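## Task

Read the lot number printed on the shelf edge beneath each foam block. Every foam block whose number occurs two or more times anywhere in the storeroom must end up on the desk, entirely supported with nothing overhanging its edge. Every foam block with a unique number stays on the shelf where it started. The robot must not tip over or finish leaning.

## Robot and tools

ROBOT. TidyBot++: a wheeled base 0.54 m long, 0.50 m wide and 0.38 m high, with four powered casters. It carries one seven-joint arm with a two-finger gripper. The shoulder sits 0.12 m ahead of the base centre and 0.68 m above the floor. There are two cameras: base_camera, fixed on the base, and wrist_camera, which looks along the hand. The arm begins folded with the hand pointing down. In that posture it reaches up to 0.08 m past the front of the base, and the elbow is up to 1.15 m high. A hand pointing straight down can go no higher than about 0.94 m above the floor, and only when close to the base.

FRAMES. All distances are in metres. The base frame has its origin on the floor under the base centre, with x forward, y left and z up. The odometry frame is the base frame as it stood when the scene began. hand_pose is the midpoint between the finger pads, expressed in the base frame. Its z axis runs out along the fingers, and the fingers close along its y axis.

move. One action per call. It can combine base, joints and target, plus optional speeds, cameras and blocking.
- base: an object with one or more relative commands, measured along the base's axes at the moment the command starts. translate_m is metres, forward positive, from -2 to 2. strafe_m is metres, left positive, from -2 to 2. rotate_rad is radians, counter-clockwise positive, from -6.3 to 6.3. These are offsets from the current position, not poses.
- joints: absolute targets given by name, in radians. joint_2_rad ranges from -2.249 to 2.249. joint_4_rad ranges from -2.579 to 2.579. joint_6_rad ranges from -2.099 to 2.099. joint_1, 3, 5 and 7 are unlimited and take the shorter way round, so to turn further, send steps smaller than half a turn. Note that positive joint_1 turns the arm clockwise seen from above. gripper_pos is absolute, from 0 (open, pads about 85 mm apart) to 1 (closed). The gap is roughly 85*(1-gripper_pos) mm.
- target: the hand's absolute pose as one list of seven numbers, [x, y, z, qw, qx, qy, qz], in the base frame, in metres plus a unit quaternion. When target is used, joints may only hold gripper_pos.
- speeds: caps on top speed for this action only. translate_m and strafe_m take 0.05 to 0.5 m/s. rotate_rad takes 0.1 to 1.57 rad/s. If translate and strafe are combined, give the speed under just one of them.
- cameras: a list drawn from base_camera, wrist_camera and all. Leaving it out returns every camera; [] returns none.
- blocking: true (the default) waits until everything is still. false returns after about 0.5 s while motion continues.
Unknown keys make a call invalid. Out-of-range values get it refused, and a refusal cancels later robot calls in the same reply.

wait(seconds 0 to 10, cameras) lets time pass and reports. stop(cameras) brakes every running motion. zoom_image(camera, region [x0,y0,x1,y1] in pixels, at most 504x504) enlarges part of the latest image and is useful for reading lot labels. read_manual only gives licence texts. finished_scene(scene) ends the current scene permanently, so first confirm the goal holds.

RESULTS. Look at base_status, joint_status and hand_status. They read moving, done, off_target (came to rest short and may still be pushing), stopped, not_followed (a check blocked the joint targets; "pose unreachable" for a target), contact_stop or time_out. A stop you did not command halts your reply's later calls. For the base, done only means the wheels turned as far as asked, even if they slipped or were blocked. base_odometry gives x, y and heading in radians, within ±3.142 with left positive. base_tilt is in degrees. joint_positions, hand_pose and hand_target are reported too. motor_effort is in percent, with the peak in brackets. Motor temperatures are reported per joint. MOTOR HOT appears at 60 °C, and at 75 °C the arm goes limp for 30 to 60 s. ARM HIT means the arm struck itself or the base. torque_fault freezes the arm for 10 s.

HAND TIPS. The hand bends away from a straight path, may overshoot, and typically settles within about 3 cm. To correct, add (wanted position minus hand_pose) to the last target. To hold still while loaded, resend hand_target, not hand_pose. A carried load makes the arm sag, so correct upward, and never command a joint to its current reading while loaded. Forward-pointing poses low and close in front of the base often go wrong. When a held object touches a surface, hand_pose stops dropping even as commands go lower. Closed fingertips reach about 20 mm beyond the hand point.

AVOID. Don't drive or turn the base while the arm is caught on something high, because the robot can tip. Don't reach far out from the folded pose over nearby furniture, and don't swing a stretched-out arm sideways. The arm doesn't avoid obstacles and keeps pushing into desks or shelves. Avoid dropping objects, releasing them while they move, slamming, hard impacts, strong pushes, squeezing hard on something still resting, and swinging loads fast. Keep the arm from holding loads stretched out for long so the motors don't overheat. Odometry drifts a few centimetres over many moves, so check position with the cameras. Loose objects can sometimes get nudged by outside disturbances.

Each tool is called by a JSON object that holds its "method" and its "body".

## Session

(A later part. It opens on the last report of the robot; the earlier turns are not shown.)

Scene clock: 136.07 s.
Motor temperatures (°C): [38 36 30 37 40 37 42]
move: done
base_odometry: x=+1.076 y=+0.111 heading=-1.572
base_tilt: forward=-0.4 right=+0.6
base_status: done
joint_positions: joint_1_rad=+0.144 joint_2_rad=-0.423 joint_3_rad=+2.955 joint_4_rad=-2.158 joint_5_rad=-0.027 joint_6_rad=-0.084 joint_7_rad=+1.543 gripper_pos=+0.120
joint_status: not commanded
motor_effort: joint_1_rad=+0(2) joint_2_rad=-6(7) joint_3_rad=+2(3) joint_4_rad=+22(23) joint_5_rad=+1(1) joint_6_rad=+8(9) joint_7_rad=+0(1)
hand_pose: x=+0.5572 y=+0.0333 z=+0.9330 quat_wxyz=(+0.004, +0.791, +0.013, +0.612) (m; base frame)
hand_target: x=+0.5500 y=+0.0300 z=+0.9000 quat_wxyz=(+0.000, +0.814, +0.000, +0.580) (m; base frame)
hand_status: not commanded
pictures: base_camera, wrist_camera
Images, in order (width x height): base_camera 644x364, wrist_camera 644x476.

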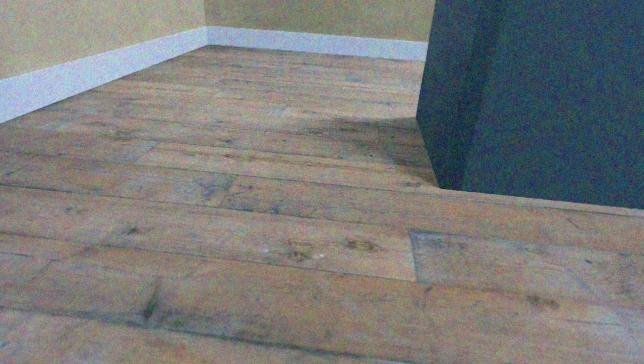

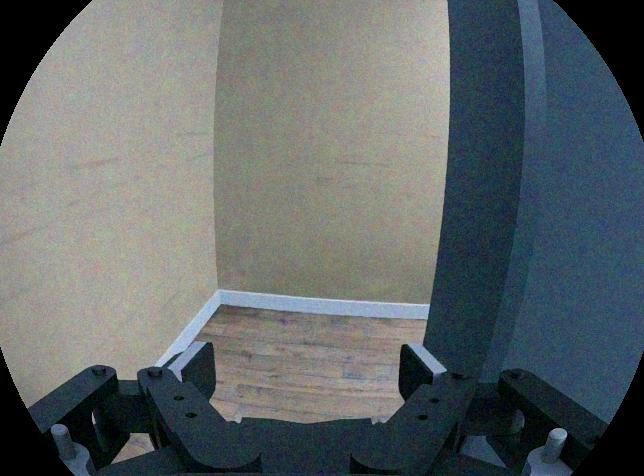

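{"method": "move", "body": {"base": {"rotate_rad":-1.57}, "joints": {"joint_1_rad":-0.038,"joint_2_rad":-0.374,"joint_3_rad":3.113,"joint_4_rad":-2.523,"joint_5_rad":-0.004,"joint_6_rad":-0.911,"joint_7_rad":1.592}, "cameras": ["base_camera"]}}

{"method": "move", "body": {"base": {"translate_m":-0.32}, "cameras": ["base_camera"]}}

{"method": "move", "body": {"base": {"strafe_m":1.0}, "speeds": {"strafe_m":0.25}}}

Scene clock: 138.97 s.
Motor temperatures (°C): [38 36 30 37 40 37 42]
move: done
base_odometry: x=+1.076 y=+0.111 heading=+3.142
base_tilt: forward=-0.4 right=+0.6
base_status: done
joint_positions: joint_1_rad=-0.019 joint_2_rad=-0.389 joint_3_rad=+3.099 joint_4_rad=-2.493 joint_5_rad=-0.027 joint_6_rad=-0.859 joint_7_rad=+1.552 gripper_pos=+0.120
joint_status: all done
motor_effort: joint_1_rad=+0(2) joint_2_rad=-1(6) joint_3_rad=+1(4) joint_4_rad=+16(22) joint_5_rad=+1(2) joint_6_rad=+2(8) joint_7_rad=+0(1)
hand_pose: x=+0.2844 y=+0.0160 z=+0.6046 quat_wxyz=(-0.006, +0.996, +0.012, +0.089) (m; base frame)
hand_target: x=+0.2532 y=+0.0101 z=+0.5913 quat_wxyz=(+0.003, +0.998, +0.042, +0.041) (m; base frame)
hand_status: not commanded
pictures: base_camera
Images, in order (width x height): base_camera 644x364.

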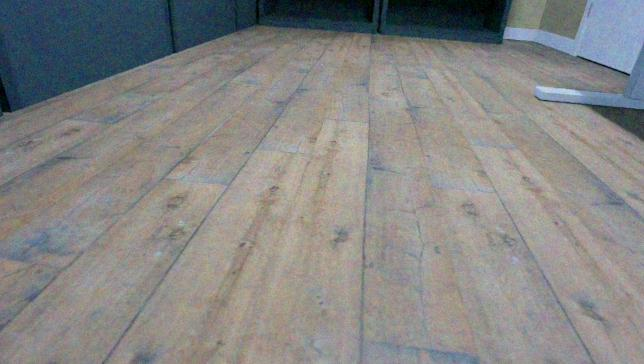

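Scene clock: 140.93 s.
Motor temperatures (°C): [38 36 30 37 40 37 42]
move: done
base_odometry: x=+1.396 y=+0.111 heading=+3.141
base_tilt: forward=-0.3 right=+0.6
base_status: done
joint_positions: joint_1_rad=-0.019 joint_2_rad=-0.385 joint_3_rad=+3.099 joint_4_rad=-2.500 joint_5_rad=-0.027 joint_6_rad=-0.866 joint_7_rad=+1.552 gripper_pos=+0.120
joint_status: not commanded
motor_effort: joint_1_rad=+0(1) joint_2_rad=-2(4) joint_3_rad=+1(1) joint_4_rad=+16(17) joint_5_rad=+1(1) joint_6_rad=+1(3) joint_7_rad=+0(1)
hand_pose: x=+0.2786 y=+0.0157 z=+0.6014 quat_wxyz=(-0.006, +0.997, +0.013, +0.080) (m; base frame)
hand_target: x=+0.2532 y=+0.0101 z=+0.5913 quat_wxyz=(+0.003, +0.998, +0.042, +0.041) (m; base frame)
hand_status: not commanded
pictures: base_camera
Images, in order (width x height): base_camera 644x364.

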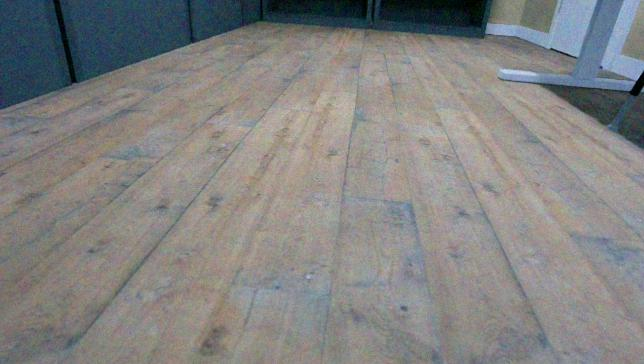

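Scene clock: 145.80 s.
Motor temperatures (°C): [38 36 30 37 40 37 42]
move: done
base_odometry: x=+1.396 y=-0.889 heading=+3.141
base_tilt: forward=-0.3 right=+0.6
base_status: done
joint_positions: joint_1_rad=-0.019 joint_2_rad=-0.385 joint_3_rad=+3.100 joint_4_rad=-2.500 joint_5_rad=-0.027 joint_6_rad=-0.866 joint_7_rad=+1.552 gripper_pos=+0.120
joint_status: not commanded
motor_effort: joint_1_rad=+0(1) joint_2_rad=-1(2) joint_3_rad=+1(2) joint_4_rad=+15(16) joint_5_rad=+1(1) joint_6_rad=+1(3) joint_7_rad=+0(1)
hand_pose: x=+0.2786 y=+0.0156 z=+0.6014 quat_wxyz=(-0.006, +0.997, +0.012, +0.080) (m; base frame)
hand_target: x=+0.2532 y=+0.0101 z=+0.5913 quat_wxyz=(+0.003, +0.998, +0.042, +0.041) (m; base frame)
hand_status: not commanded
pictures: base_camera, wrist_camera
Images, in order (width x height): base_camera 644x364, wrist_camera 644x476.

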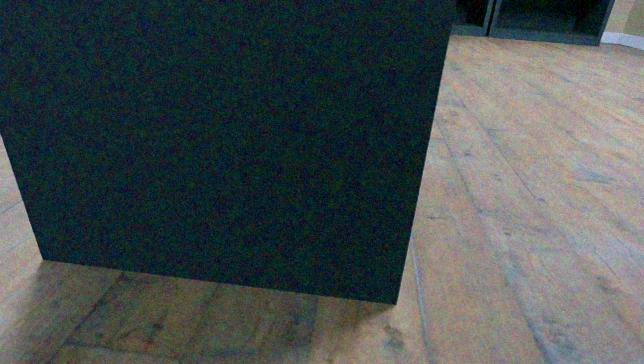

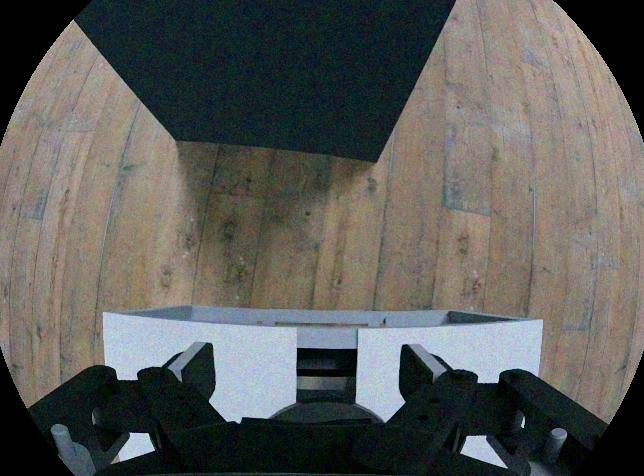

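{"method": "move", "body": {"joints": {"joint_1_rad":-0.7,"joint_6_rad":0.3}}}

Scene clock: 148.40 s.
Motor temperatures (°C): [38 36 30 37 40 37 42]
move: done
base_odometry: x=+1.396 y=-0.889 heading=+3.141
base_tilt: forward=-0.3 right=+0.6
base_status: not commanded
joint_positions: joint_1_rad=-0.682 joint_2_rad=-0.385 joint_3_rad=+3.100 joint_4_rad=-2.500 joint_5_rad=-0.027 joint_6_rad=+0.242 joint_7_rad=+1.552 gripper_pos=+0.120
joint_status: all done
motor_effort: joint_1_rad=+0(2) joint_2_rad=-5(6) joint_3_rad=+1(1) joint_4_rad=+20(21) joint_5_rad=+1(1) joint_6_rad=+8(9) joint_7_rad=+0(1)
hand_pose: x=+0.4246 y=+0.2698 z=+0.8158 quat_wxyz=(-0.213, +0.759, +0.269, +0.553) (m; base frame)
hand_target: x=+0.4228 y=+0.2732 z=+0.8160 quat_wxyz=(-0.205, +0.743, +0.293, +0.566) (m; base frame)
hand_status: not commanded
pictures: base_camera, wrist_camera
Images, in order (width x height): base_camera 644x364, wrist_camera 644x476.

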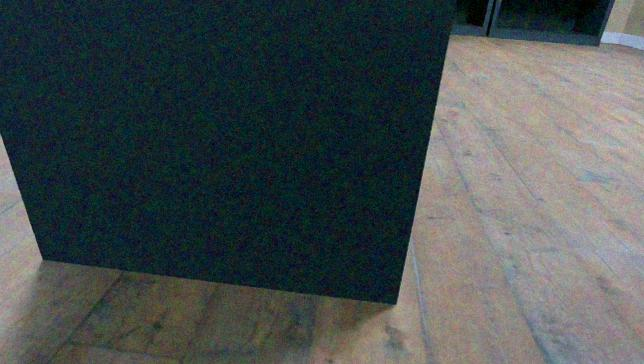

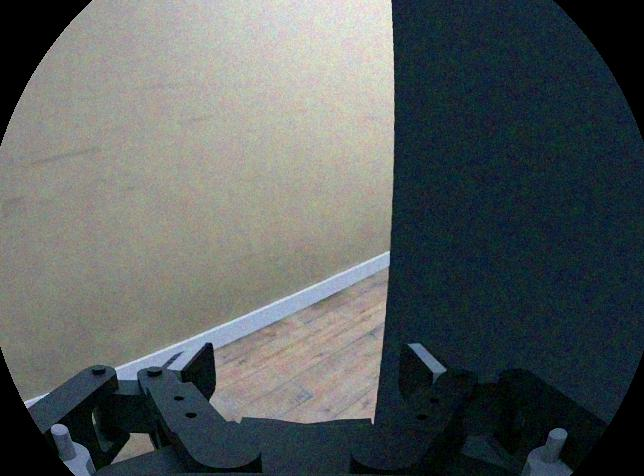

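{"method": "move", "body": {"base": {"strafe_m":0.9}, "speeds": {"strafe_m":0.25}}}

{"method": "move", "body": {"joints": {"joint_1_rad":0.6}}}

Scene clock: 153.17 s.
Motor temperatures (°C): [38 36 30 37 40 37 42]
move: done
base_odometry: x=+1.396 y=-1.789 heading=+3.141
base_tilt: forward=-0.3 right=+0.6
base_status: done
joint_positions: joint_1_rad=-0.682 joint_2_rad=-0.384 joint_3_rad=+3.102 joint_4_rad=-2.500 joint_5_rad=-0.027 joint_6_rad=+0.245 joint_7_rad=+1.552 gripper_pos=+0.120
joint_status: not commanded
motor_effort: joint_1_rad=-1(1) joint_2_rad=-6(7) joint_3_rad=+1(2) joint_4_rad=+20(21) joint_5_rad=+1(1) joint_6_rad=+8(9) joint_7_rad=+0(1)
hand_pose: x=+0.4251 y=+0.2698 z=+0.8167 quat_wxyz=(-0.213, +0.759, +0.269, +0.554) (m; base frame)
hand_target: x=+0.4228 y=+0.2732 z=+0.8160 quat_wxyz=(-0.205, +0.743, +0.293, +0.566) (m; base frame)
hand_status: not commanded
pictures: base_camera, wrist_camera
Images, in order (width x height): base_camera 644x364, wrist_camera 644x476.

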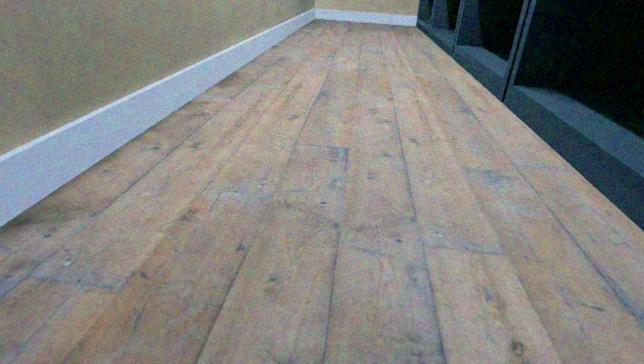

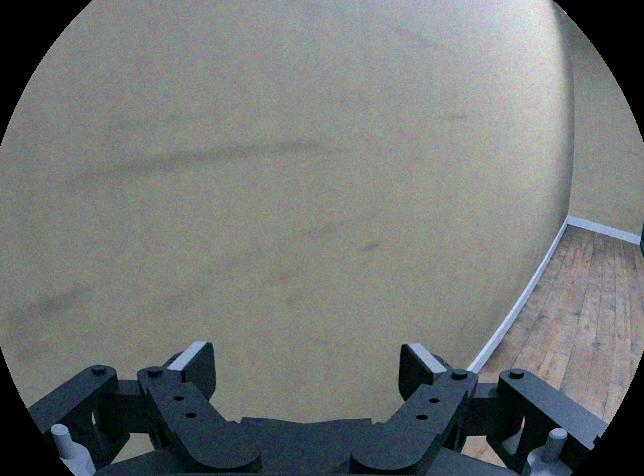

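Scene clock: 155.73 s.
Motor temperatures (°C): [38 36 30 37 40 37 42]
move: done
base_odometry: x=+1.396 y=-1.789 heading=+3.141
base_tilt: forward=-0.4 right=+0.6
base_status: not commanded
joint_positions: joint_1_rad=+0.581 joint_2_rad=-0.384 joint_3_rad=+3.102 joint_4_rad=-2.500 joint_5_rad=-0.027 joint_6_rad=+0.245 joint_7_rad=+1.552 gripper_pos=+0.120
joint_status: all done
motor_effort: joint_1_rad=+0(2) joint_2_rad=-6(6) joint_3_rad=+1(1) joint_4_rad=+20(21) joint_5_rad=+1(1) joint_6_rad=+8(9) joint_7_rad=+0(1)
hand_pose: x=+0.4687 y=-0.2104 z=+0.8167 quat_wxyz=(+0.155, +0.771, -0.231, +0.573) (m; base frame)
hand_target: x=+0.4635 y=-0.2196 z=+0.8160 quat_wxyz=(+0.180, +0.768, -0.216, +0.575) (m; base frame)
hand_status: not commanded
pictures: base_camera, wrist_camera
Images, in order (width x height): base_camera 644x364, wrist_camera 644x476.

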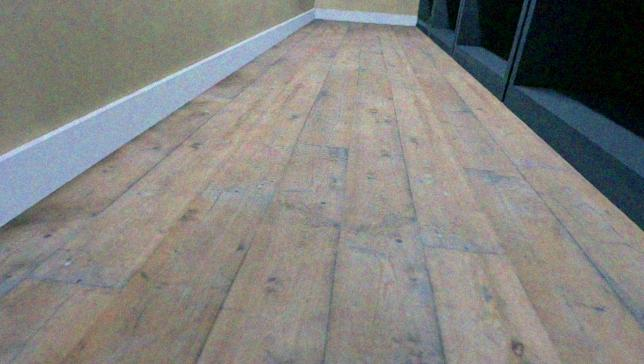

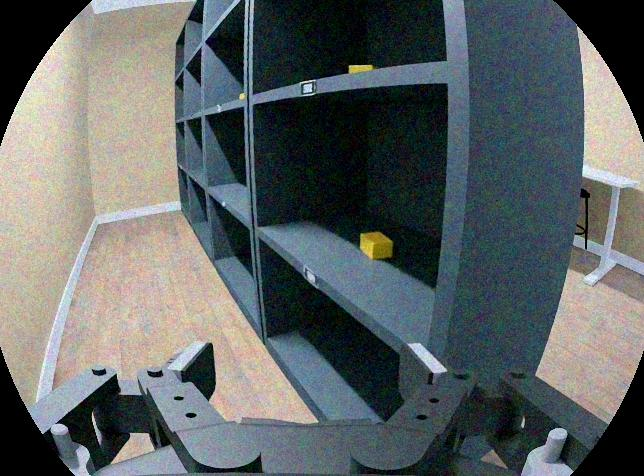

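{"method": "zoom_image", "body": {"camera": "wrist_camera", "region": [285, 65, 345, 110]}}

{"method": "zoom_image", "body": {"camera": "wrist_camera", "region": [285, 250, 345, 295]}}

{"method": "move", "body": {"base": {"translate_m":0.7}}}

{"method": "move", "body": {"base": {"translate_m":0.65}}}

{"method": "move", "body": {"base": {"translate_m":0.7}}}

Scaled by 8.400.

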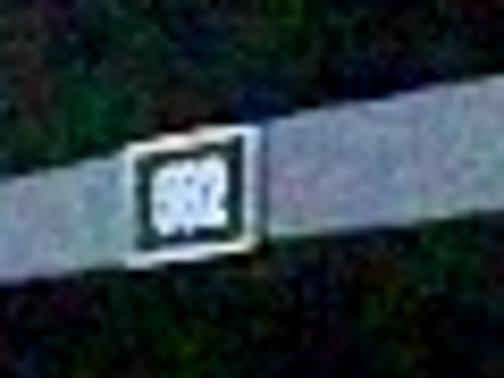

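Scaled by 8.400.

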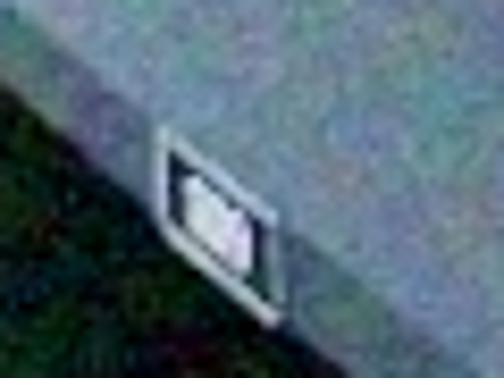

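Scene clock: 159.70 s.
Motor temperatures (°C): [38 36 30 37 40 37 42]
move: done
base_odometry: x=+0.696 y=-1.789 heading=-3.141
base_tilt: forward=-0.3 right=+0.6
base_status: done
joint_positions: joint_1_rad=+0.582 joint_2_rad=-0.383 joint_3_rad=+3.102 joint_4_rad=-2.500 joint_5_rad=-0.027 joint_6_rad=+0.247 joint_7_rad=+1.552 gripper_pos=+0.120
joint_status: not commanded
motor_effort: joint_1_rad=+0(1) joint_2_rad=-6(7) joint_3_rad=+1(1) joint_4_rad=+19(21) joint_5_rad=+1(1) joint_6_rad=+8(9) joint_7_rad=+0(1)
hand_pose: x=+0.4689 y=-0.2107 z=+0.8166 quat_wxyz=(+0.155, +0.771, -0.232, +0.573) (m; base frame)
hand_target: x=+0.4635 y=-0.2196 z=+0.8160 quat_wxyz=(+0.180, +0.768, -0.216, +0.575) (m; base frame)
hand_status: not commanded
pictures: base_camera, wrist_camera
Images, in order (width x height): base_camera 644x364, wrist_camera 644x476.

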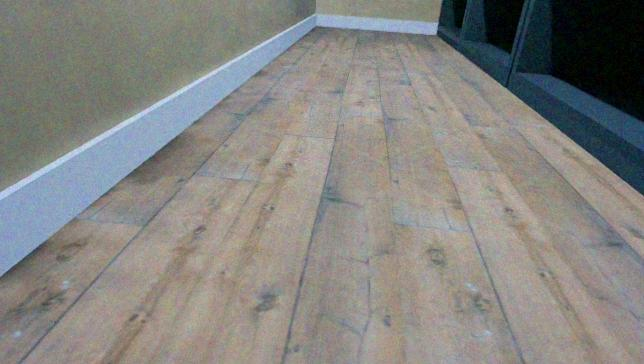

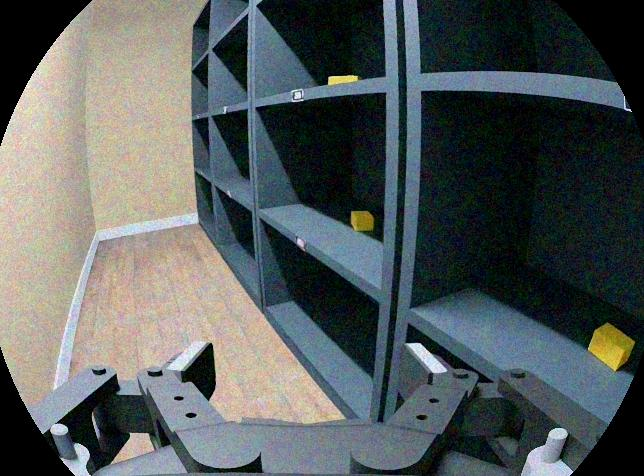

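Scene clock: 162.37 s.
Motor temperatures (°C): [38 36 30 37 40 37 42]
move: done
base_odometry: x=+0.045 y=-1.790 heading=-3.141
base_tilt: forward=-0.4 right=+0.6
base_status: done
joint_positions: joint_1_rad=+0.582 joint_2_rad=-0.382 joint_3_rad=+3.102 joint_4_rad=-2.500 joint_5_rad=-0.027 joint_6_rad=+0.248 joint_7_rad=+1.552 gripper_pos=+0.120
joint_status: not commanded
motor_effort: joint_1_rad=+0(1) joint_2_rad=-6(8) joint_3_rad=+1(1) joint_4_rad=+20(21) joint_5_rad=+0(1) joint_6_rad=+8(9) joint_7_rad=+0(1)
hand_pose: x=+0.4689 y=-0.2110 z=+0.8165 quat_wxyz=(+0.155, +0.771, -0.232, +0.573) (m; base frame)
hand_target: x=+0.4635 y=-0.2196 z=+0.8160 quat_wxyz=(+0.180, +0.768, -0.216, +0.575) (m; base frame)
hand_status: not commanded
pictures: base_camera, wrist_camera
Images, in order (width x height): base_camera 644x364, wrist_camera 644x476.

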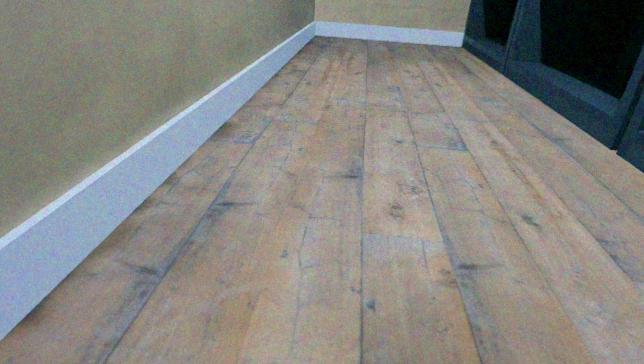

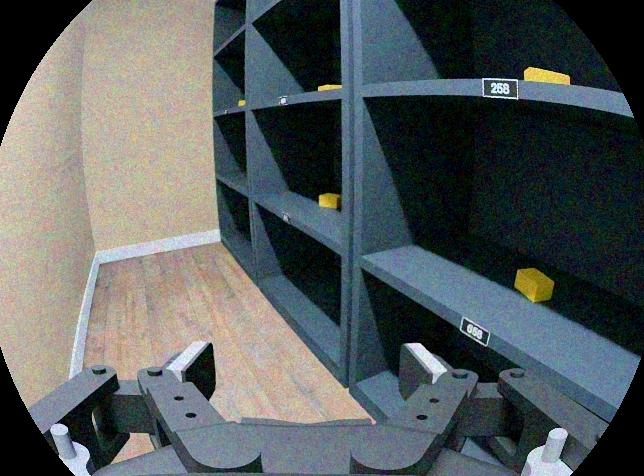

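Scene clock: 165.13 s.
Motor temperatures (°C): [38 36 30 37 40 37 42]
move: done
base_odometry: x=-0.655 y=-1.790 heading=-3.141
base_tilt: forward=-0.3 right=+0.6
base_status: done
joint_positions: joint_1_rad=+0.582 joint_2_rad=-0.381 joint_3_rad=+3.103 joint_4_rad=-2.500 joint_5_rad=-0.027 joint_6_rad=+0.249 joint_7_rad=+1.552 gripper_pos=+0.120
joint_status: not commanded
motor_effort: joint_1_rad=-1(1) joint_2_rad=-5(8) joint_3_rad=+1(1) joint_4_rad=+19(21) joint_5_rad=+1(1) joint_6_rad=+9(9) joint_7_rad=+0(1)
hand_pose: x=+0.4690 y=-0.2111 z=+0.8163 quat_wxyz=(+0.155, +0.771, -0.232, +0.573) (m; base frame)
hand_target: x=+0.4635 y=-0.2196 z=+0.8160 quat_wxyz=(+0.180, +0.768, -0.216, +0.575) (m; base frame)
hand_status: not commanded
pictures: base_camera, wrist_camera
Images, in order (width x height): base_camera 644x364, wrist_camera 644x476.

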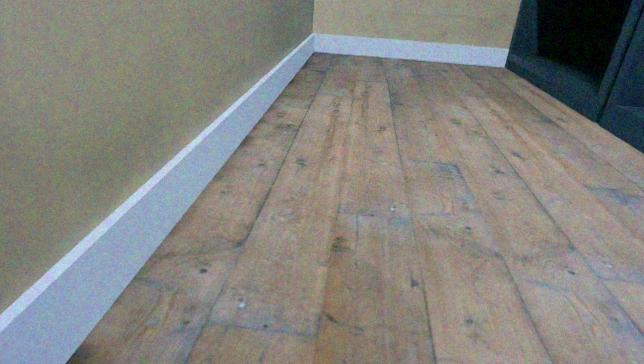

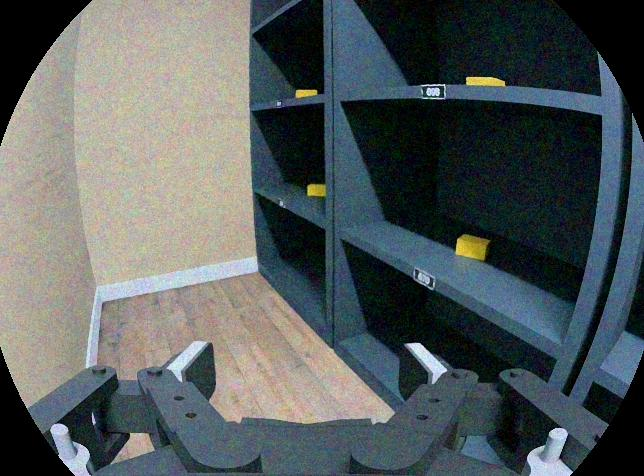

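{"method": "zoom_image", "body": {"camera": "wrist_camera", "region": [410, 76, 460, 106]}}

{"method": "zoom_image", "body": {"camera": "wrist_camera", "region": [400, 262, 450, 297]}}

{"method": "move", "body": {"base": {"translate_m":0.3}, "cameras": ["wrist_camera"]}}

{"method": "zoom_image", "body": {"camera": "wrist_camera", "region": [250, 60, 644, 300]}}

{"method": "move", "body": {"base": {"translate_m":0.5}, "cameras": ["wrist_camera"]}}

{"method": "zoom_image", "body": {"camera": "wrist_camera", "region": [250, 60, 644, 340]}}

Scaled by 10.080.

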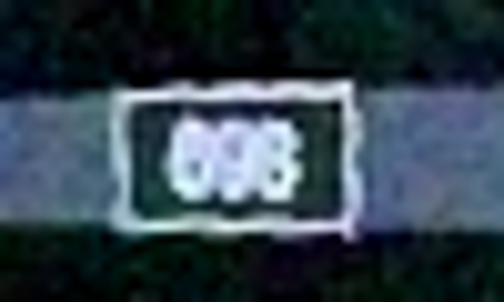

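Scaled by 10.080.

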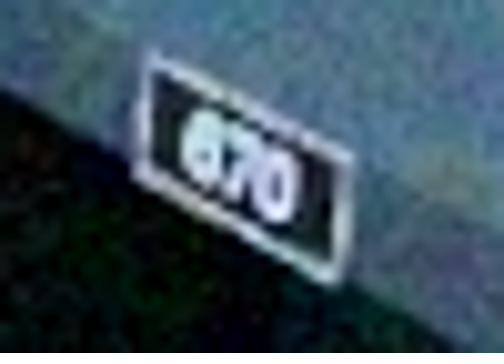

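Scene clock: 169.13 s.
Motor temperatures (°C): [38 36 30 37 40 37 42]
move: time_out
base_odometry: x=-0.952 y=-1.790 heading=+3.140
base_tilt: forward=-0.4 right=+0.6
base_status: translate_m time_out (by the wheels' count: +0.297 of +0.300)
joint_positions: joint_1_rad=+0.583 joint_2_rad=-0.378 joint_3_rad=+3.103 joint_4_rad=-2.500 joint_5_rad=-0.027 joint_6_rad=+0.250 joint_7_rad=+1.552 gripper_pos=+0.120
joint_status: not commanded
motor_effort: joint_1_rad=+0(1) joint_2_rad=-5(10) joint_3_rad=+1(3) joint_4_rad=+20(21) joint_5_rad=+1(1) joint_6_rad=+8(9) joint_7_rad=+0(1)
hand_pose: x=+0.4692 y=-0.2119 z=+0.8153 quat_wxyz=(+0.156, +0.771, -0.233, +0.572) (m; base frame)
hand_target: x=+0.4635 y=-0.2196 z=+0.8160 quat_wxyz=(+0.180, +0.768, -0.216, +0.575) (m; base frame)
hand_status: not commanded
pictures: wrist_camera
Images, in order (width x height): wrist_camera 644x476.

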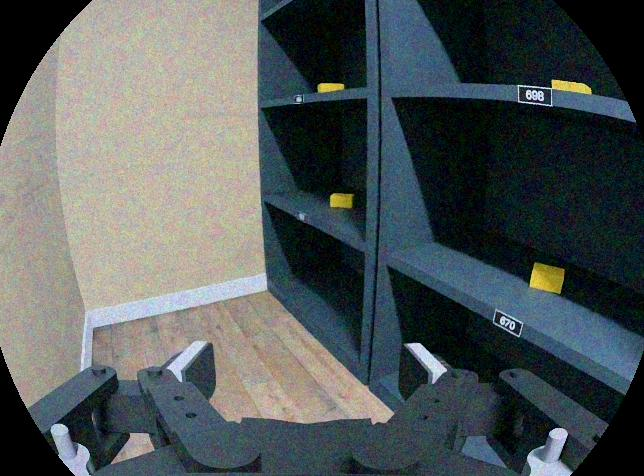

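Scaled by 1.279.

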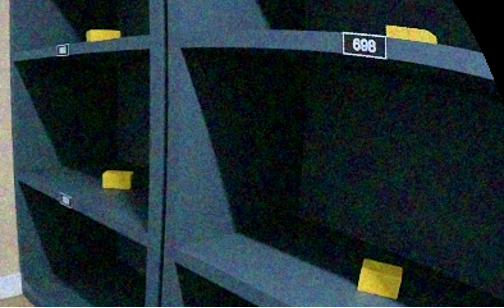

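not run: a stop that you did not command came earlier in this reply.

Scaled by 1.279.

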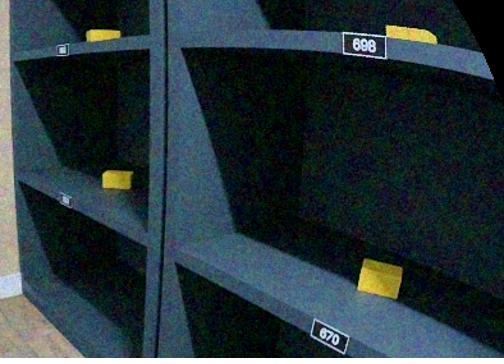

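{"method": "move", "body": {"base": {"translate_m":0.55}, "cameras": ["wrist_camera"]}}

{"method": "zoom_image", "body": {"camera": "wrist_camera", "region": [300, 60, 640, 340]}}

Scene clock: 173.87 s.
Motor temperatures (°C): [38 36 30 37 40 37 42]
move: time_out
base_odometry: x=-1.499 y=-1.789 heading=+3.138
base_tilt: forward=-0.3 right=+0.6
base_status: translate_m time_out (by the wheels' count: +0.547 of +0.550)
joint_positions: joint_1_rad=+0.588 joint_2_rad=-0.370 joint_3_rad=+3.106 joint_4_rad=-2.501 joint_5_rad=-0.027 joint_6_rad=+0.252 joint_7_rad=+1.552 gripper_pos=+0.120
joint_status: not commanded
motor_effort: joint_1_rad=-1(5) joint_2_rad=-6(11) joint_3_rad=+1(6) joint_4_rad=+19(21) joint_5_rad=+1(1) joint_6_rad=+8(10) joint_7_rad=+0(1)
hand_pose: x=+0.4683 y=-0.2157 z=+0.8125 quat_wxyz=(+0.157, +0.772, -0.237, +0.569) (m; base frame)
hand_target: x=+0.4635 y=-0.2196 z=+0.8160 quat_wxyz=(+0.180, +0.768, -0.216, +0.575) (m; base frame)
hand_status: not commanded
pictures: wrist_camera
Images, in order (width x height): wrist_camera 644x476.

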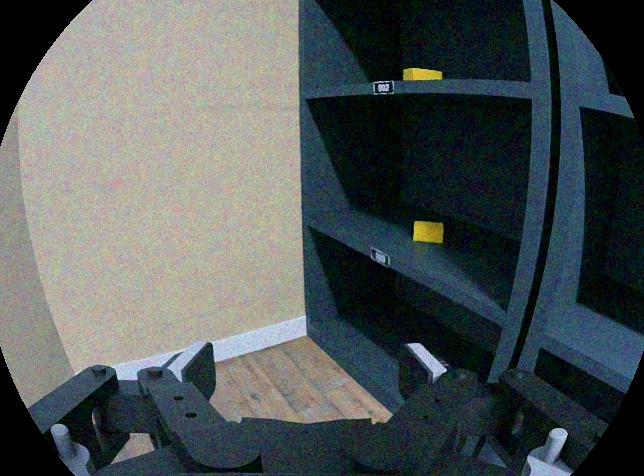

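Scaled by 1.482.

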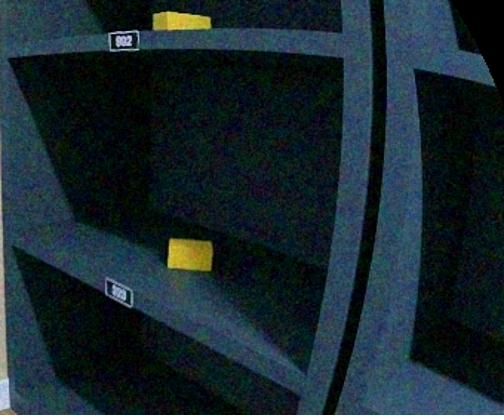

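{"method": "move", "body": {"base": {"translate_m":0.35}, "cameras": ["wrist_camera"]}}

{"method": "zoom_image", "body": {"camera": "wrist_camera", "region": [420, 260, 520, 350]}}

{"method": "zoom_image", "body": {"camera": "wrist_camera", "region": [420, 50, 520, 120]}}

Scene clock: 177.97 s.
Motor temperatures (°C): [38 36 30 37 40 37 42]
move: time_out
base_odometry: x=-1.846 y=-1.788 heading=+3.137
base_tilt: forward=-0.4 right=+0.6
base_status: translate_m time_out (by the wheels' count: +0.347 of +0.350)
joint_positions: joint_1_rad=+0.590 joint_2_rad=-0.369 joint_3_rad=+3.107 joint_4_rad=-2.501 joint_5_rad=-0.027 joint_6_rad=+0.253 joint_7_rad=+1.552 gripper_pos=+0.120
joint_status: not commanded
motor_effort: joint_1_rad=+0(3) joint_2_rad=-6(14) joint_3_rad=+1(4) joint_4_rad=+19(21) joint_5_rad=+1(1) joint_6_rad=+8(9) joint_7_rad=+0(1)
hand_pose: x=+0.4682 y=-0.2163 z=+0.8122 quat_wxyz=(+0.157, +0.772, -0.237, +0.569) (m; base frame)
hand_target: x=+0.4635 y=-0.2196 z=+0.8160 quat_wxyz=(+0.180, +0.768, -0.216, +0.575) (m; base frame)
hand_status: not commanded
pictures: wrist_camera
Images, in order (width x height): wrist_camera 644x476.

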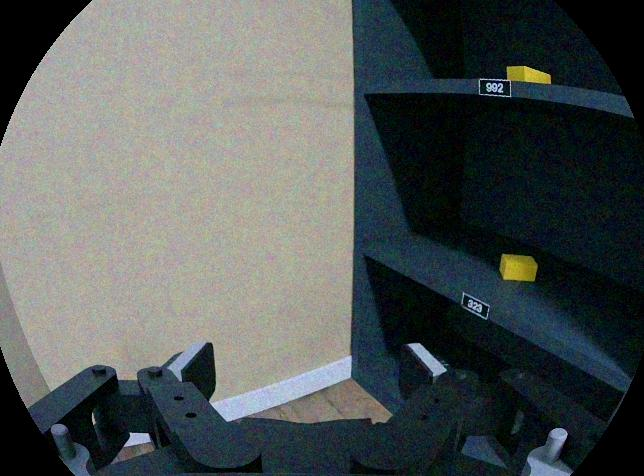

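Scaled by 5.040.

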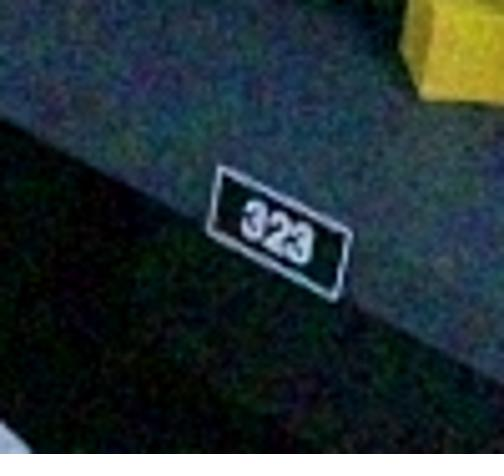

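Scaled by 5.040.

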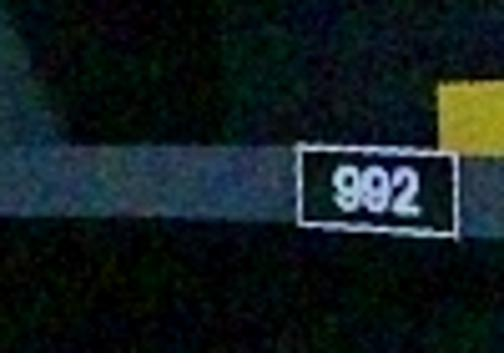

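{"method": "move", "body": {"base": {"translate_m":-0.8}, "cameras": []}}

{"method": "move", "body": {"target": [0.3, -0.28, 1.17, 0.369, 0.627, -0.527, 0.44]}}

Scene clock: 181.67 s.
Motor temperatures (°C): [38 36 30 37 40 37 42]
move: done
base_odometry: x=-1.046 y=-1.791 heading=+3.137
base_tilt: forward=-0.4 right=+0.6
base_status: done
joint_positions: joint_1_rad=+0.590 joint_2_rad=-0.370 joint_3_rad=+3.107 joint_4_rad=-2.501 joint_5_rad=-0.027 joint_6_rad=+0.253 joint_7_rad=+1.552 gripper_pos=+0.120
joint_status: not commanded
motor_effort: joint_1_rad=+0(1) joint_2_rad=-5(8) joint_3_rad=+1(2) joint_4_rad=+19(21) joint_5_rad=+1(1) joint_6_rad=+8(9) joint_7_rad=+0(1)
hand_pose: x=+0.4680 y=-0.2162 z=+0.8130 quat_wxyz=(+0.157, +0.771, -0.237, +0.570) (m; base frame)
hand_target: x=+0.4635 y=-0.2196 z=+0.8160 quat_wxyz=(+0.180, +0.768, -0.216, +0.575) (m; base frame)
hand_status: not commanded
pictures: none
No camera images: "cameras" was empty.

Scene clock: 184.67 s.
Motor temperatures (°C): [38 36 30 37 40 37 42]
move: done
base_odometry: x=-1.046 y=-1.791 heading=+3.137
base_tilt: forward=-0.4 right=+0.6
base_status: not commanded
joint_positions: joint_1_rad=+0.780 joint_2_rad=-0.345 joint_3_rad=+2.815 joint_4_rad=-1.211 joint_5_rad=+0.737 joint_6_rad=-1.345 joint_7_rad=+0.879 gripper_pos=+0.120
joint_status: not commanded
motor_effort: joint_1_rad=+0(1) joint_2_rad=-4(9) joint_3_rad=+1(2) joint_4_rad=+17(23) joint_5_rad=+6(6) joint_6_rad=+7(9) joint_7_rad=+0(1)
hand_pose: x=+0.3185 y=-0.2699 z=+1.1684 quat_wxyz=(+0.348, +0.650, -0.499, +0.457) (m; base frame)
hand_target: x=+0.3000 y=-0.2800 z=+1.1700 quat_wxyz=(+0.369, +0.627, -0.527, +0.440) (m; base frame)
hand_status: done (0.021 m and 5.2 deg from the pose sent, 0.400 m and 47.1 deg at the start)
pictures: base_camera, wrist_camera
Images, in order (width x height): base_camera 644x364, wrist_camera 644x476.

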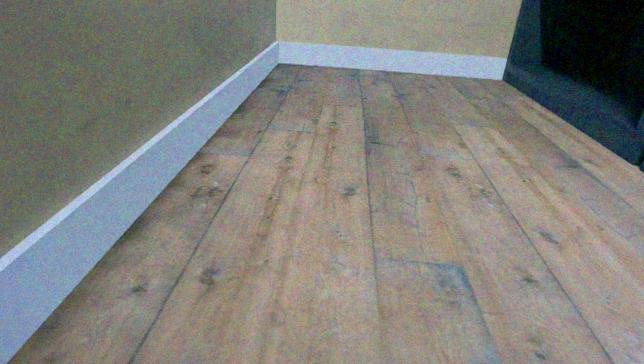

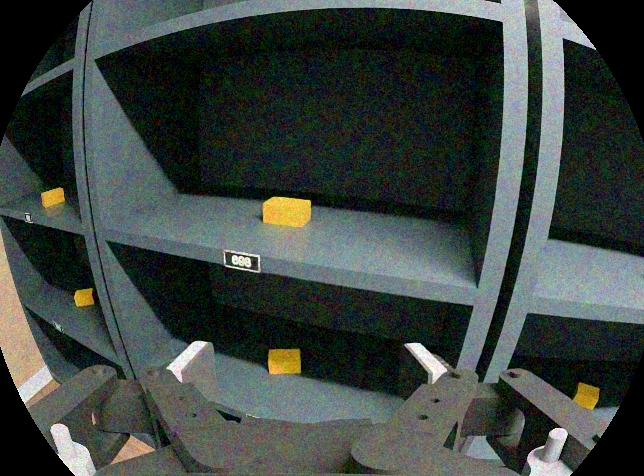

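{"method": "zoom_image", "body": {"camera": "wrist_camera", "region": [240, 170, 330, 260]}}

Scaled by 5.600.

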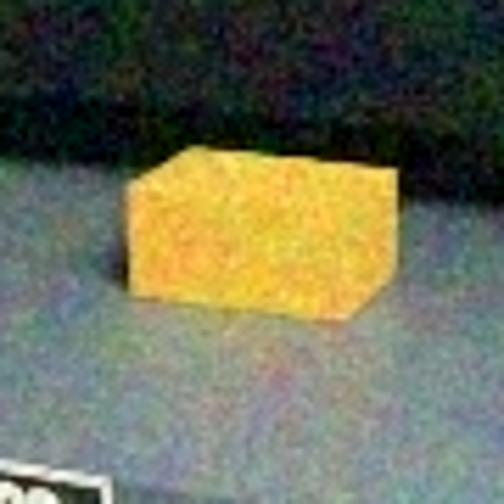

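{"method": "move", "body": {"base": {"translate_m":0.1,"strafe_m":-0.33}, "speeds": {"strafe_m":0.2}}}

Scene clock: 188.23 s.
Motor temperatures (°C): [38 36 30 37 40 37 42]
move: done
base_odometry: x=-1.145 y=-1.460 heading=+3.137
base_tilt: forward=-0.4 right=+0.6
base_status: done
joint_positions: joint_1_rad=+0.782 joint_2_rad=-0.331 joint_3_rad=+2.810 joint_4_rad=-1.210 joint_5_rad=+0.740 joint_6_rad=-1.349 joint_7_rad=+0.878 gripper_pos=+0.120
joint_status: not commanded
motor_effort: joint_1_rad=-1(1) joint_2_rad=-4(7) joint_3_rad=+1(3) joint_4_rad=+17(18) joint_5_rad=+6(6) joint_6_rad=+6(7) joint_7_rad=+0(1)
hand_pose: x=+0.3230 y=-0.2738 z=+1.1641 quat_wxyz=(+0.348, +0.653, -0.499, +0.450) (m; base frame)
hand_target: x=+0.3000 y=-0.2800 z=+1.1700 quat_wxyz=(+0.369, +0.627, -0.527, +0.440) (m; base frame)
hand_status: not commanded
pictures: base_camera, wrist_camera
Images, in order (width x height): base_camera 644x364, wrist_camera 644x476.

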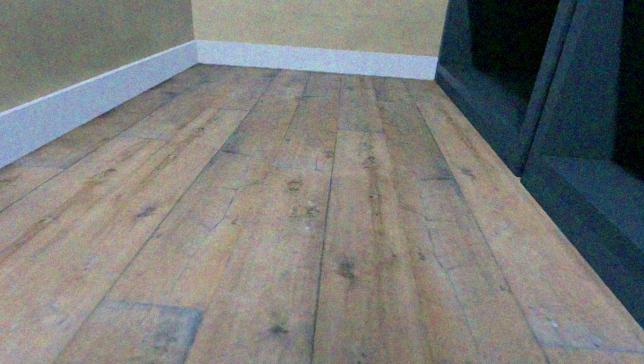

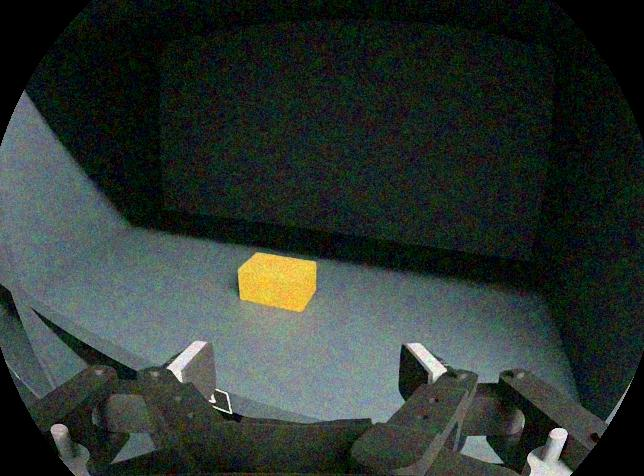

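{"method": "move", "body": {"target": [0.28, -0.44, 1.13, 0.1067, 0.814, -0.158, 0.549], "cameras": ["wrist_camera"]}}

Scene clock: 191.43 s.
Motor temperatures (°C): [38 36 30 37 40 37 42]
move: done
base_odometry: x=-1.145 y=-1.460 heading=+3.137
base_tilt: forward=-0.4 right=+0.6
base_status: not commanded
joint_positions: joint_1_rad=-0.600 joint_2_rad=-0.686 joint_3_rad=+4.061 joint_4_rad=-0.942 joint_5_rad=+0.441 joint_6_rad=-1.349 joint_7_rad=+1.925 gripper_pos=+0.120
joint_status: not commanded
motor_effort: joint_1_rad=-3(4) joint_2_rad=+16(20) joint_3_rad=-6(9) joint_4_rad=+11(17) joint_5_rad=-2(6) joint_6_rad=+8(9) joint_7_rad=+0(1)
hand_pose: x=+0.2787 y=-0.4445 z=+1.1321 quat_wxyz=(+0.139, +0.815, -0.179, +0.533) (m; base frame)
hand_target: x=+0.2800 y=-0.4400 z=+1.1300 quat_wxyz=(+0.107, +0.814, -0.158, +0.549) (m; base frame)
hand_status: done (0.005 m and 4.7 deg from the pose sent, 0.175 m and 53.0 deg at the start)
pictures: wrist_camera
Images, in order (width x height): wrist_camera 644x476.

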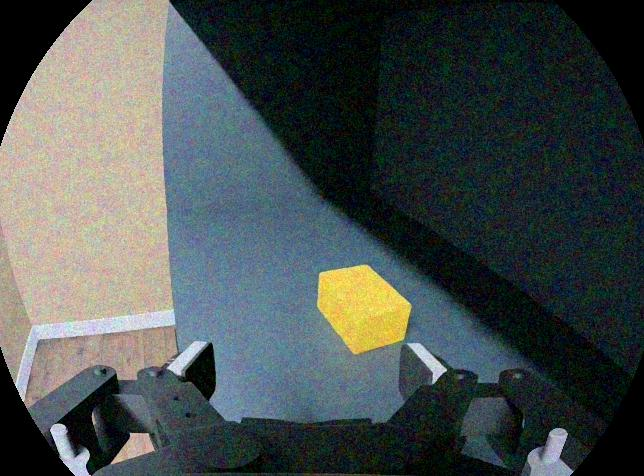

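{"method": "move", "body": {"joints": {"gripper_pos":0}, "cameras": []}}

{"method": "move", "body": {"target": [0.305, -0.495, 1.08, 0.097, 0.8165, -0.144, 0.5506], "cameras": ["wrist_camera"]}}

Scene clock: 193.83 s.
Motor temperatures (°C): [38 36 30 37 40 37 42]
move: done
base_odometry: x=-1.145 y=-1.460 heading=+3.137
base_tilt: forward=-0.4 right=+0.6
base_status: not commanded
joint_positions: joint_1_rad=-0.600 joint_2_rad=-0.686 joint_3_rad=+4.061 joint_4_rad=-0.942 joint_5_rad=+0.439 joint_6_rad=-1.349 joint_7_rad=+1.926 gripper_pos=+0.000
joint_status: all done
motor_effort: joint_1_rad=-3(3) joint_2_rad=+15(16) joint_3_rad=-6(6) joint_4_rad=+11(12) joint_5_rad=-2(2) joint_6_rad=+8(8) joint_7_rad=+0(1)
hand_pose: x=+0.2789 y=-0.4442 z=+1.1322 quat_wxyz=(+0.139, +0.815, -0.178, +0.533) (m; base frame)
hand_target: x=+0.2800 y=-0.4400 z=+1.1300 quat_wxyz=(+0.107, +0.814, -0.158, +0.549) (m; base frame)
hand_status: not commanded
pictures: none
No camera images: "cameras" was empty.

Scene clock: 194.87 s.
Motor temperatures (°C): [38 36 30 37 40 37 42]
move: off_target
base_odometry: x=-1.144 y=-1.461 heading=+3.137
base_tilt: forward=-0.4 right=+0.5
base_status: not commanded
joint_positions: joint_1_rad=-0.618 joint_2_rad=-0.694 joint_3_rad=+4.061 joint_4_rad=-0.936 joint_5_rad=+0.439 joint_6_rad=-1.332 joint_7_rad=+1.979 gripper_pos=+0.000
joint_status: not commanded
motor_effort: joint_1_rad=-23(24) joint_2_rad=+2(17) joint_3_rad=+12(12) joint_4_rad=+1(12) joint_5_rad=-5(5) joint_6_rad=+8(8) joint_7_rad=+0(1)
hand_pose: x=+0.2836 y=-0.4466 z=+1.1379 quat_wxyz=(+0.150, +0.814, -0.153, +0.540) (m; base frame)
hand_target: x=+0.3050 y=-0.4950 z=+1.0800 quat_wxyz=(+0.097, +0.817, -0.144, +0.551) (m; base frame)
hand_status: off_target (0.078 m and 6.3 deg from the pose sent, 0.077 m and 6.5 deg at the start)
pictures: wrist_camera
Images, in order (width x height): wrist_camera 644x476.

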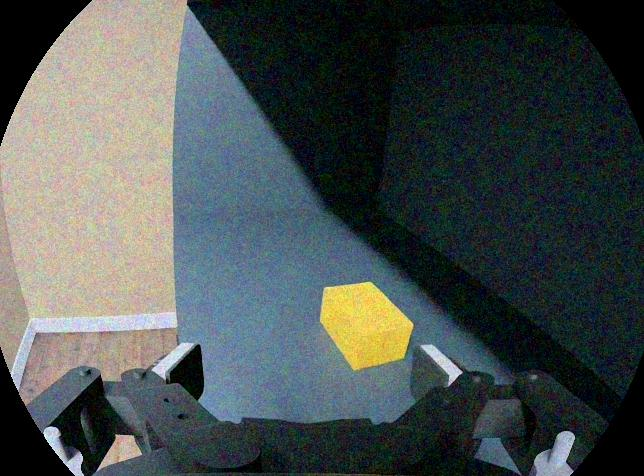

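{"method": "move", "body": {"target": [0.28, -0.42, 1.15, 0.1067, 0.814, -0.158, 0.549], "cameras": []}}

{"method": "move", "body": {"target": [0.3, -0.28, 1.17, 0.369, 0.627, -0.527, 0.44], "cameras": []}}

{"method": "move", "body": {"joints": {"gripper_pos":1}, "target": [0.42, -0.35, 1.09, 0.369, 0.627, -0.527, 0.44], "cameras": ["wrist_camera"]}}

Scene clock: 196.40 s.
Motor temperatures (°C): [38 36 30 37 40 37 42]
move: done
base_odometry: x=-1.145 y=-1.461 heading=+3.137
base_tilt: forward=-0.4 right=+0.6
base_status: not commanded
joint_positions: joint_1_rad=-0.615 joint_2_rad=-0.678 joint_3_rad=+4.061 joint_4_rad=-0.890 joint_5_rad=+0.404 joint_6_rad=-1.371 joint_7_rad=+1.978 gripper_pos=+0.000
joint_status: not commanded
motor_effort: joint_1_rad=-1(24) joint_2_rad=+20(20) joint_3_rad=-8(13) joint_4_rad=+10(13) joint_5_rad=-2(5) joint_6_rad=+8(8) joint_7_rad=+0(1)
hand_pose: x=+0.2801 y=-0.4363 z=+1.1490 quat_wxyz=(+0.138, +0.812, -0.153, +0.546) (m; base frame)
hand_target: x=+0.2800 y=-0.4200 z=+1.1500 quat_wxyz=(+0.107, +0.814, -0.158, +0.549) (m; base frame)
hand_status: done (0.016 m and 3.7 deg from the pose sent, 0.029 m and 5.1 deg at the start)
pictures: none
No camera images: "cameras" was empty.

Scene clock: 199.37 s.
Motor temperatures (°C): [38 36 30 37 40 37 42]
move: done
base_odometry: x=-1.145 y=-1.460 heading=+3.137
base_tilt: forward=-0.4 right=+0.6
base_status: not commanded
joint_positions: joint_1_rad=+0.777 joint_2_rad=-0.343 joint_3_rad=+2.815 joint_4_rad=-1.167 joint_5_rad=+0.739 joint_6_rad=-1.371 joint_7_rad=+0.879 gripper_pos=+0.000
joint_status: not commanded
motor_effort: joint_1_rad=-1(1) joint_2_rad=-3(20) joint_3_rad=+1(9) joint_4_rad=+17(17) joint_5_rad=+6(6) joint_6_rad=+7(9) joint_7_rad=+0(1)
hand_pose: x=+0.3121 y=-0.2665 z=+1.1809 quat_wxyz=(+0.343, +0.641, -0.506, +0.464) (m; base frame)
hand_target: x=+0.3000 y=-0.2800 z=+1.1700 quat_wxyz=(+0.369, +0.627, -0.527, +0.440) (m; base frame)
hand_status: done (0.021 m and 4.9 deg from the pose sent, 0.159 m and 56.5 deg at the start)
pictures: none
No camera images: "cameras" was empty.

Scene clock: 201.20 s.
Motor temperatures (°C): [38 36 30 37 40 37 42]
move: done
base_odometry: x=-1.145 y=-1.460 heading=+3.137
base_tilt: forward=-0.3 right=+0.6
base_status: not commanded
joint_positions: joint_1_rad=+0.263 joint_2_rad=-0.115 joint_3_rad=+3.126 joint_4_rad=-1.331 joint_5_rad=+1.030 joint_6_rad=-1.357 joint_7_rad=+0.494 gripper_pos=+0.999
joint_status: all done
motor_effort: joint_1_rad=-1(1) joint_2_rad=-14(15) joint_3_rad=+0(2) joint_4_rad=+18(20) joint_5_rad=+8(8) joint_6_rad=+4(7) joint_7_rad=+0(1)
hand_pose: x=+0.4073 y=-0.3398 z=+1.0854 quat_wxyz=(+0.352, +0.637, -0.541, +0.422) (m; base frame)
hand_target: x=+0.4200 y=-0.3500 z=+1.0900 quat_wxyz=(+0.369, +0.627, -0.527, +0.440) (m; base frame)
hand_status: done (0.017 m and 3.5 deg from the pose sent, 0.164 m and 4.9 deg at the start)
pictures: wrist_camera
Images, in order (width x height): wrist_camera 644x476.

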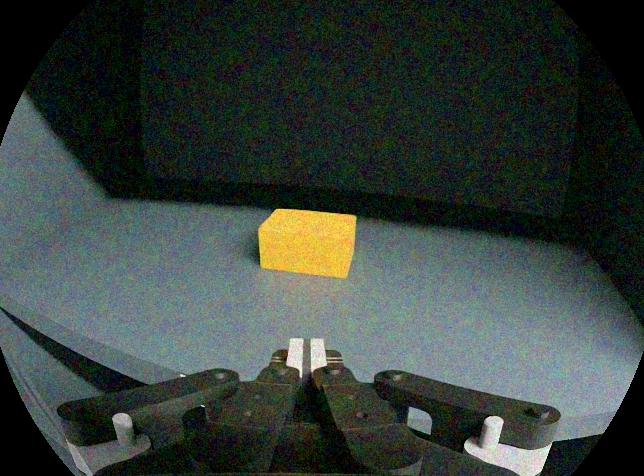

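{"method": "move", "body": {"target": [0.485, -0.45, 1.045, 0.369, 0.627, -0.527, 0.44], "cameras": ["wrist_camera"]}}

{"method": "move", "body": {"target": [0.49, -0.515, 1.04, 0.369, 0.627, -0.527, 0.44], "cameras": ["wrist_camera"]}}

Scene clock: 203.07 s.
Motor temperatures (°C): [38 36 30 37 40 37 42]
move: done
base_odometry: x=-1.145 y=-1.460 heading=+3.137
base_tilt: forward=-0.3 right=+0.6
base_status: not commanded
joint_positions: joint_1_rad=+0.151 joint_2_rad=+0.081 joint_3_rad=+3.528 joint_4_rad=-1.329 joint_5_rad=+1.031 joint_6_rad=-1.055 joint_7_rad=+0.492 gripper_pos=+0.999
joint_status: not commanded
motor_effort: joint_1_rad=+0(1) joint_2_rad=-19(21) joint_3_rad=+1(1) joint_4_rad=+20(21) joint_5_rad=+7(8) joint_6_rad=+3(5) joint_7_rad=+0(1)
hand_pose: x=+0.4545 y=-0.4544 z=+1.0479 quat_wxyz=(+0.402, +0.627, -0.525, +0.413) (m; base frame)
hand_target: x=+0.4850 y=-0.4500 z=+1.0450 quat_wxyz=(+0.369, +0.627, -0.527, +0.440) (m; base frame)
hand_status: done (0.031 m and 4.9 deg from the pose sent, 0.141 m and 3.5 deg at the start)
pictures: wrist_camera
Images, in order (width x height): wrist_camera 644x476.

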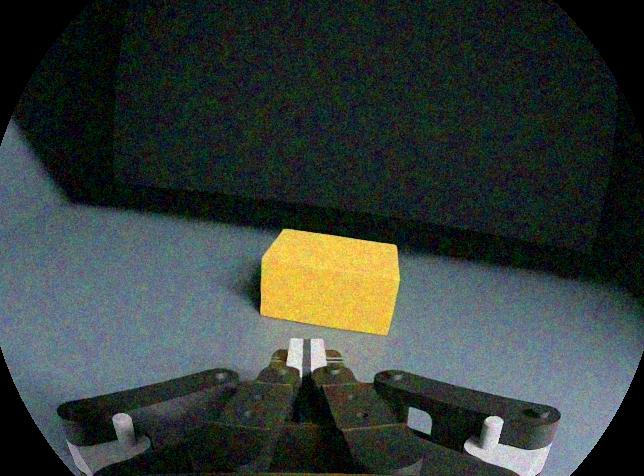

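Scene clock: 204.57 s.
Motor temperatures (°C): [38 36 30 37 40 37 42]
move: done
base_odometry: x=-1.145 y=-1.460 heading=+3.137
base_tilt: forward=-0.3 right=+0.6
base_status: not commanded
joint_positions: joint_1_rad=+0.151 joint_2_rad=+0.186 joint_3_rad=+3.750 joint_4_rad=-1.241 joint_5_rad=+0.835 joint_6_rad=-0.880 joint_7_rad=+0.583 gripper_pos=+0.999
joint_status: not commanded
motor_effort: joint_1_rad=-1(1) joint_2_rad=-22(23) joint_3_rad=+3(3) joint_4_rad=+21(21) joint_5_rad=+6(8) joint_6_rad=+5(5) joint_7_rad=+0(1)
hand_pose: x=+0.4666 y=-0.5125 z=+1.0447 quat_wxyz=(+0.388, +0.615, -0.537, +0.427) (m; base frame)
hand_target: x=+0.4900 y=-0.5150 z=+1.0400 quat_wxyz=(+0.369, +0.627, -0.527, +0.440) (m; base frame)
hand_status: done (0.024 m and 3.2 deg from the pose sent, 0.071 m and 4.9 deg at the start)
pictures: wrist_camera
Images, in order (width x height): wrist_camera 644x476.

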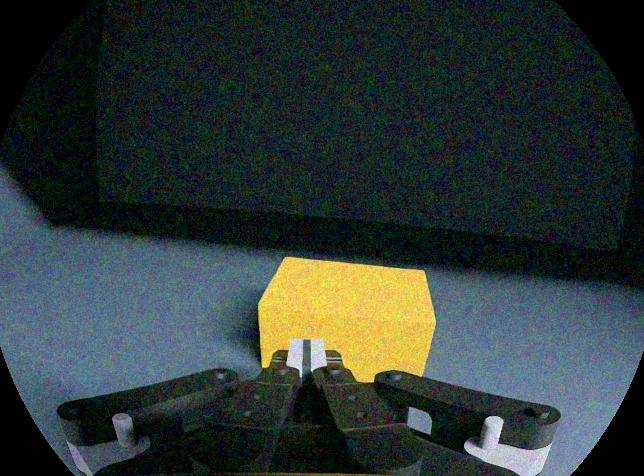

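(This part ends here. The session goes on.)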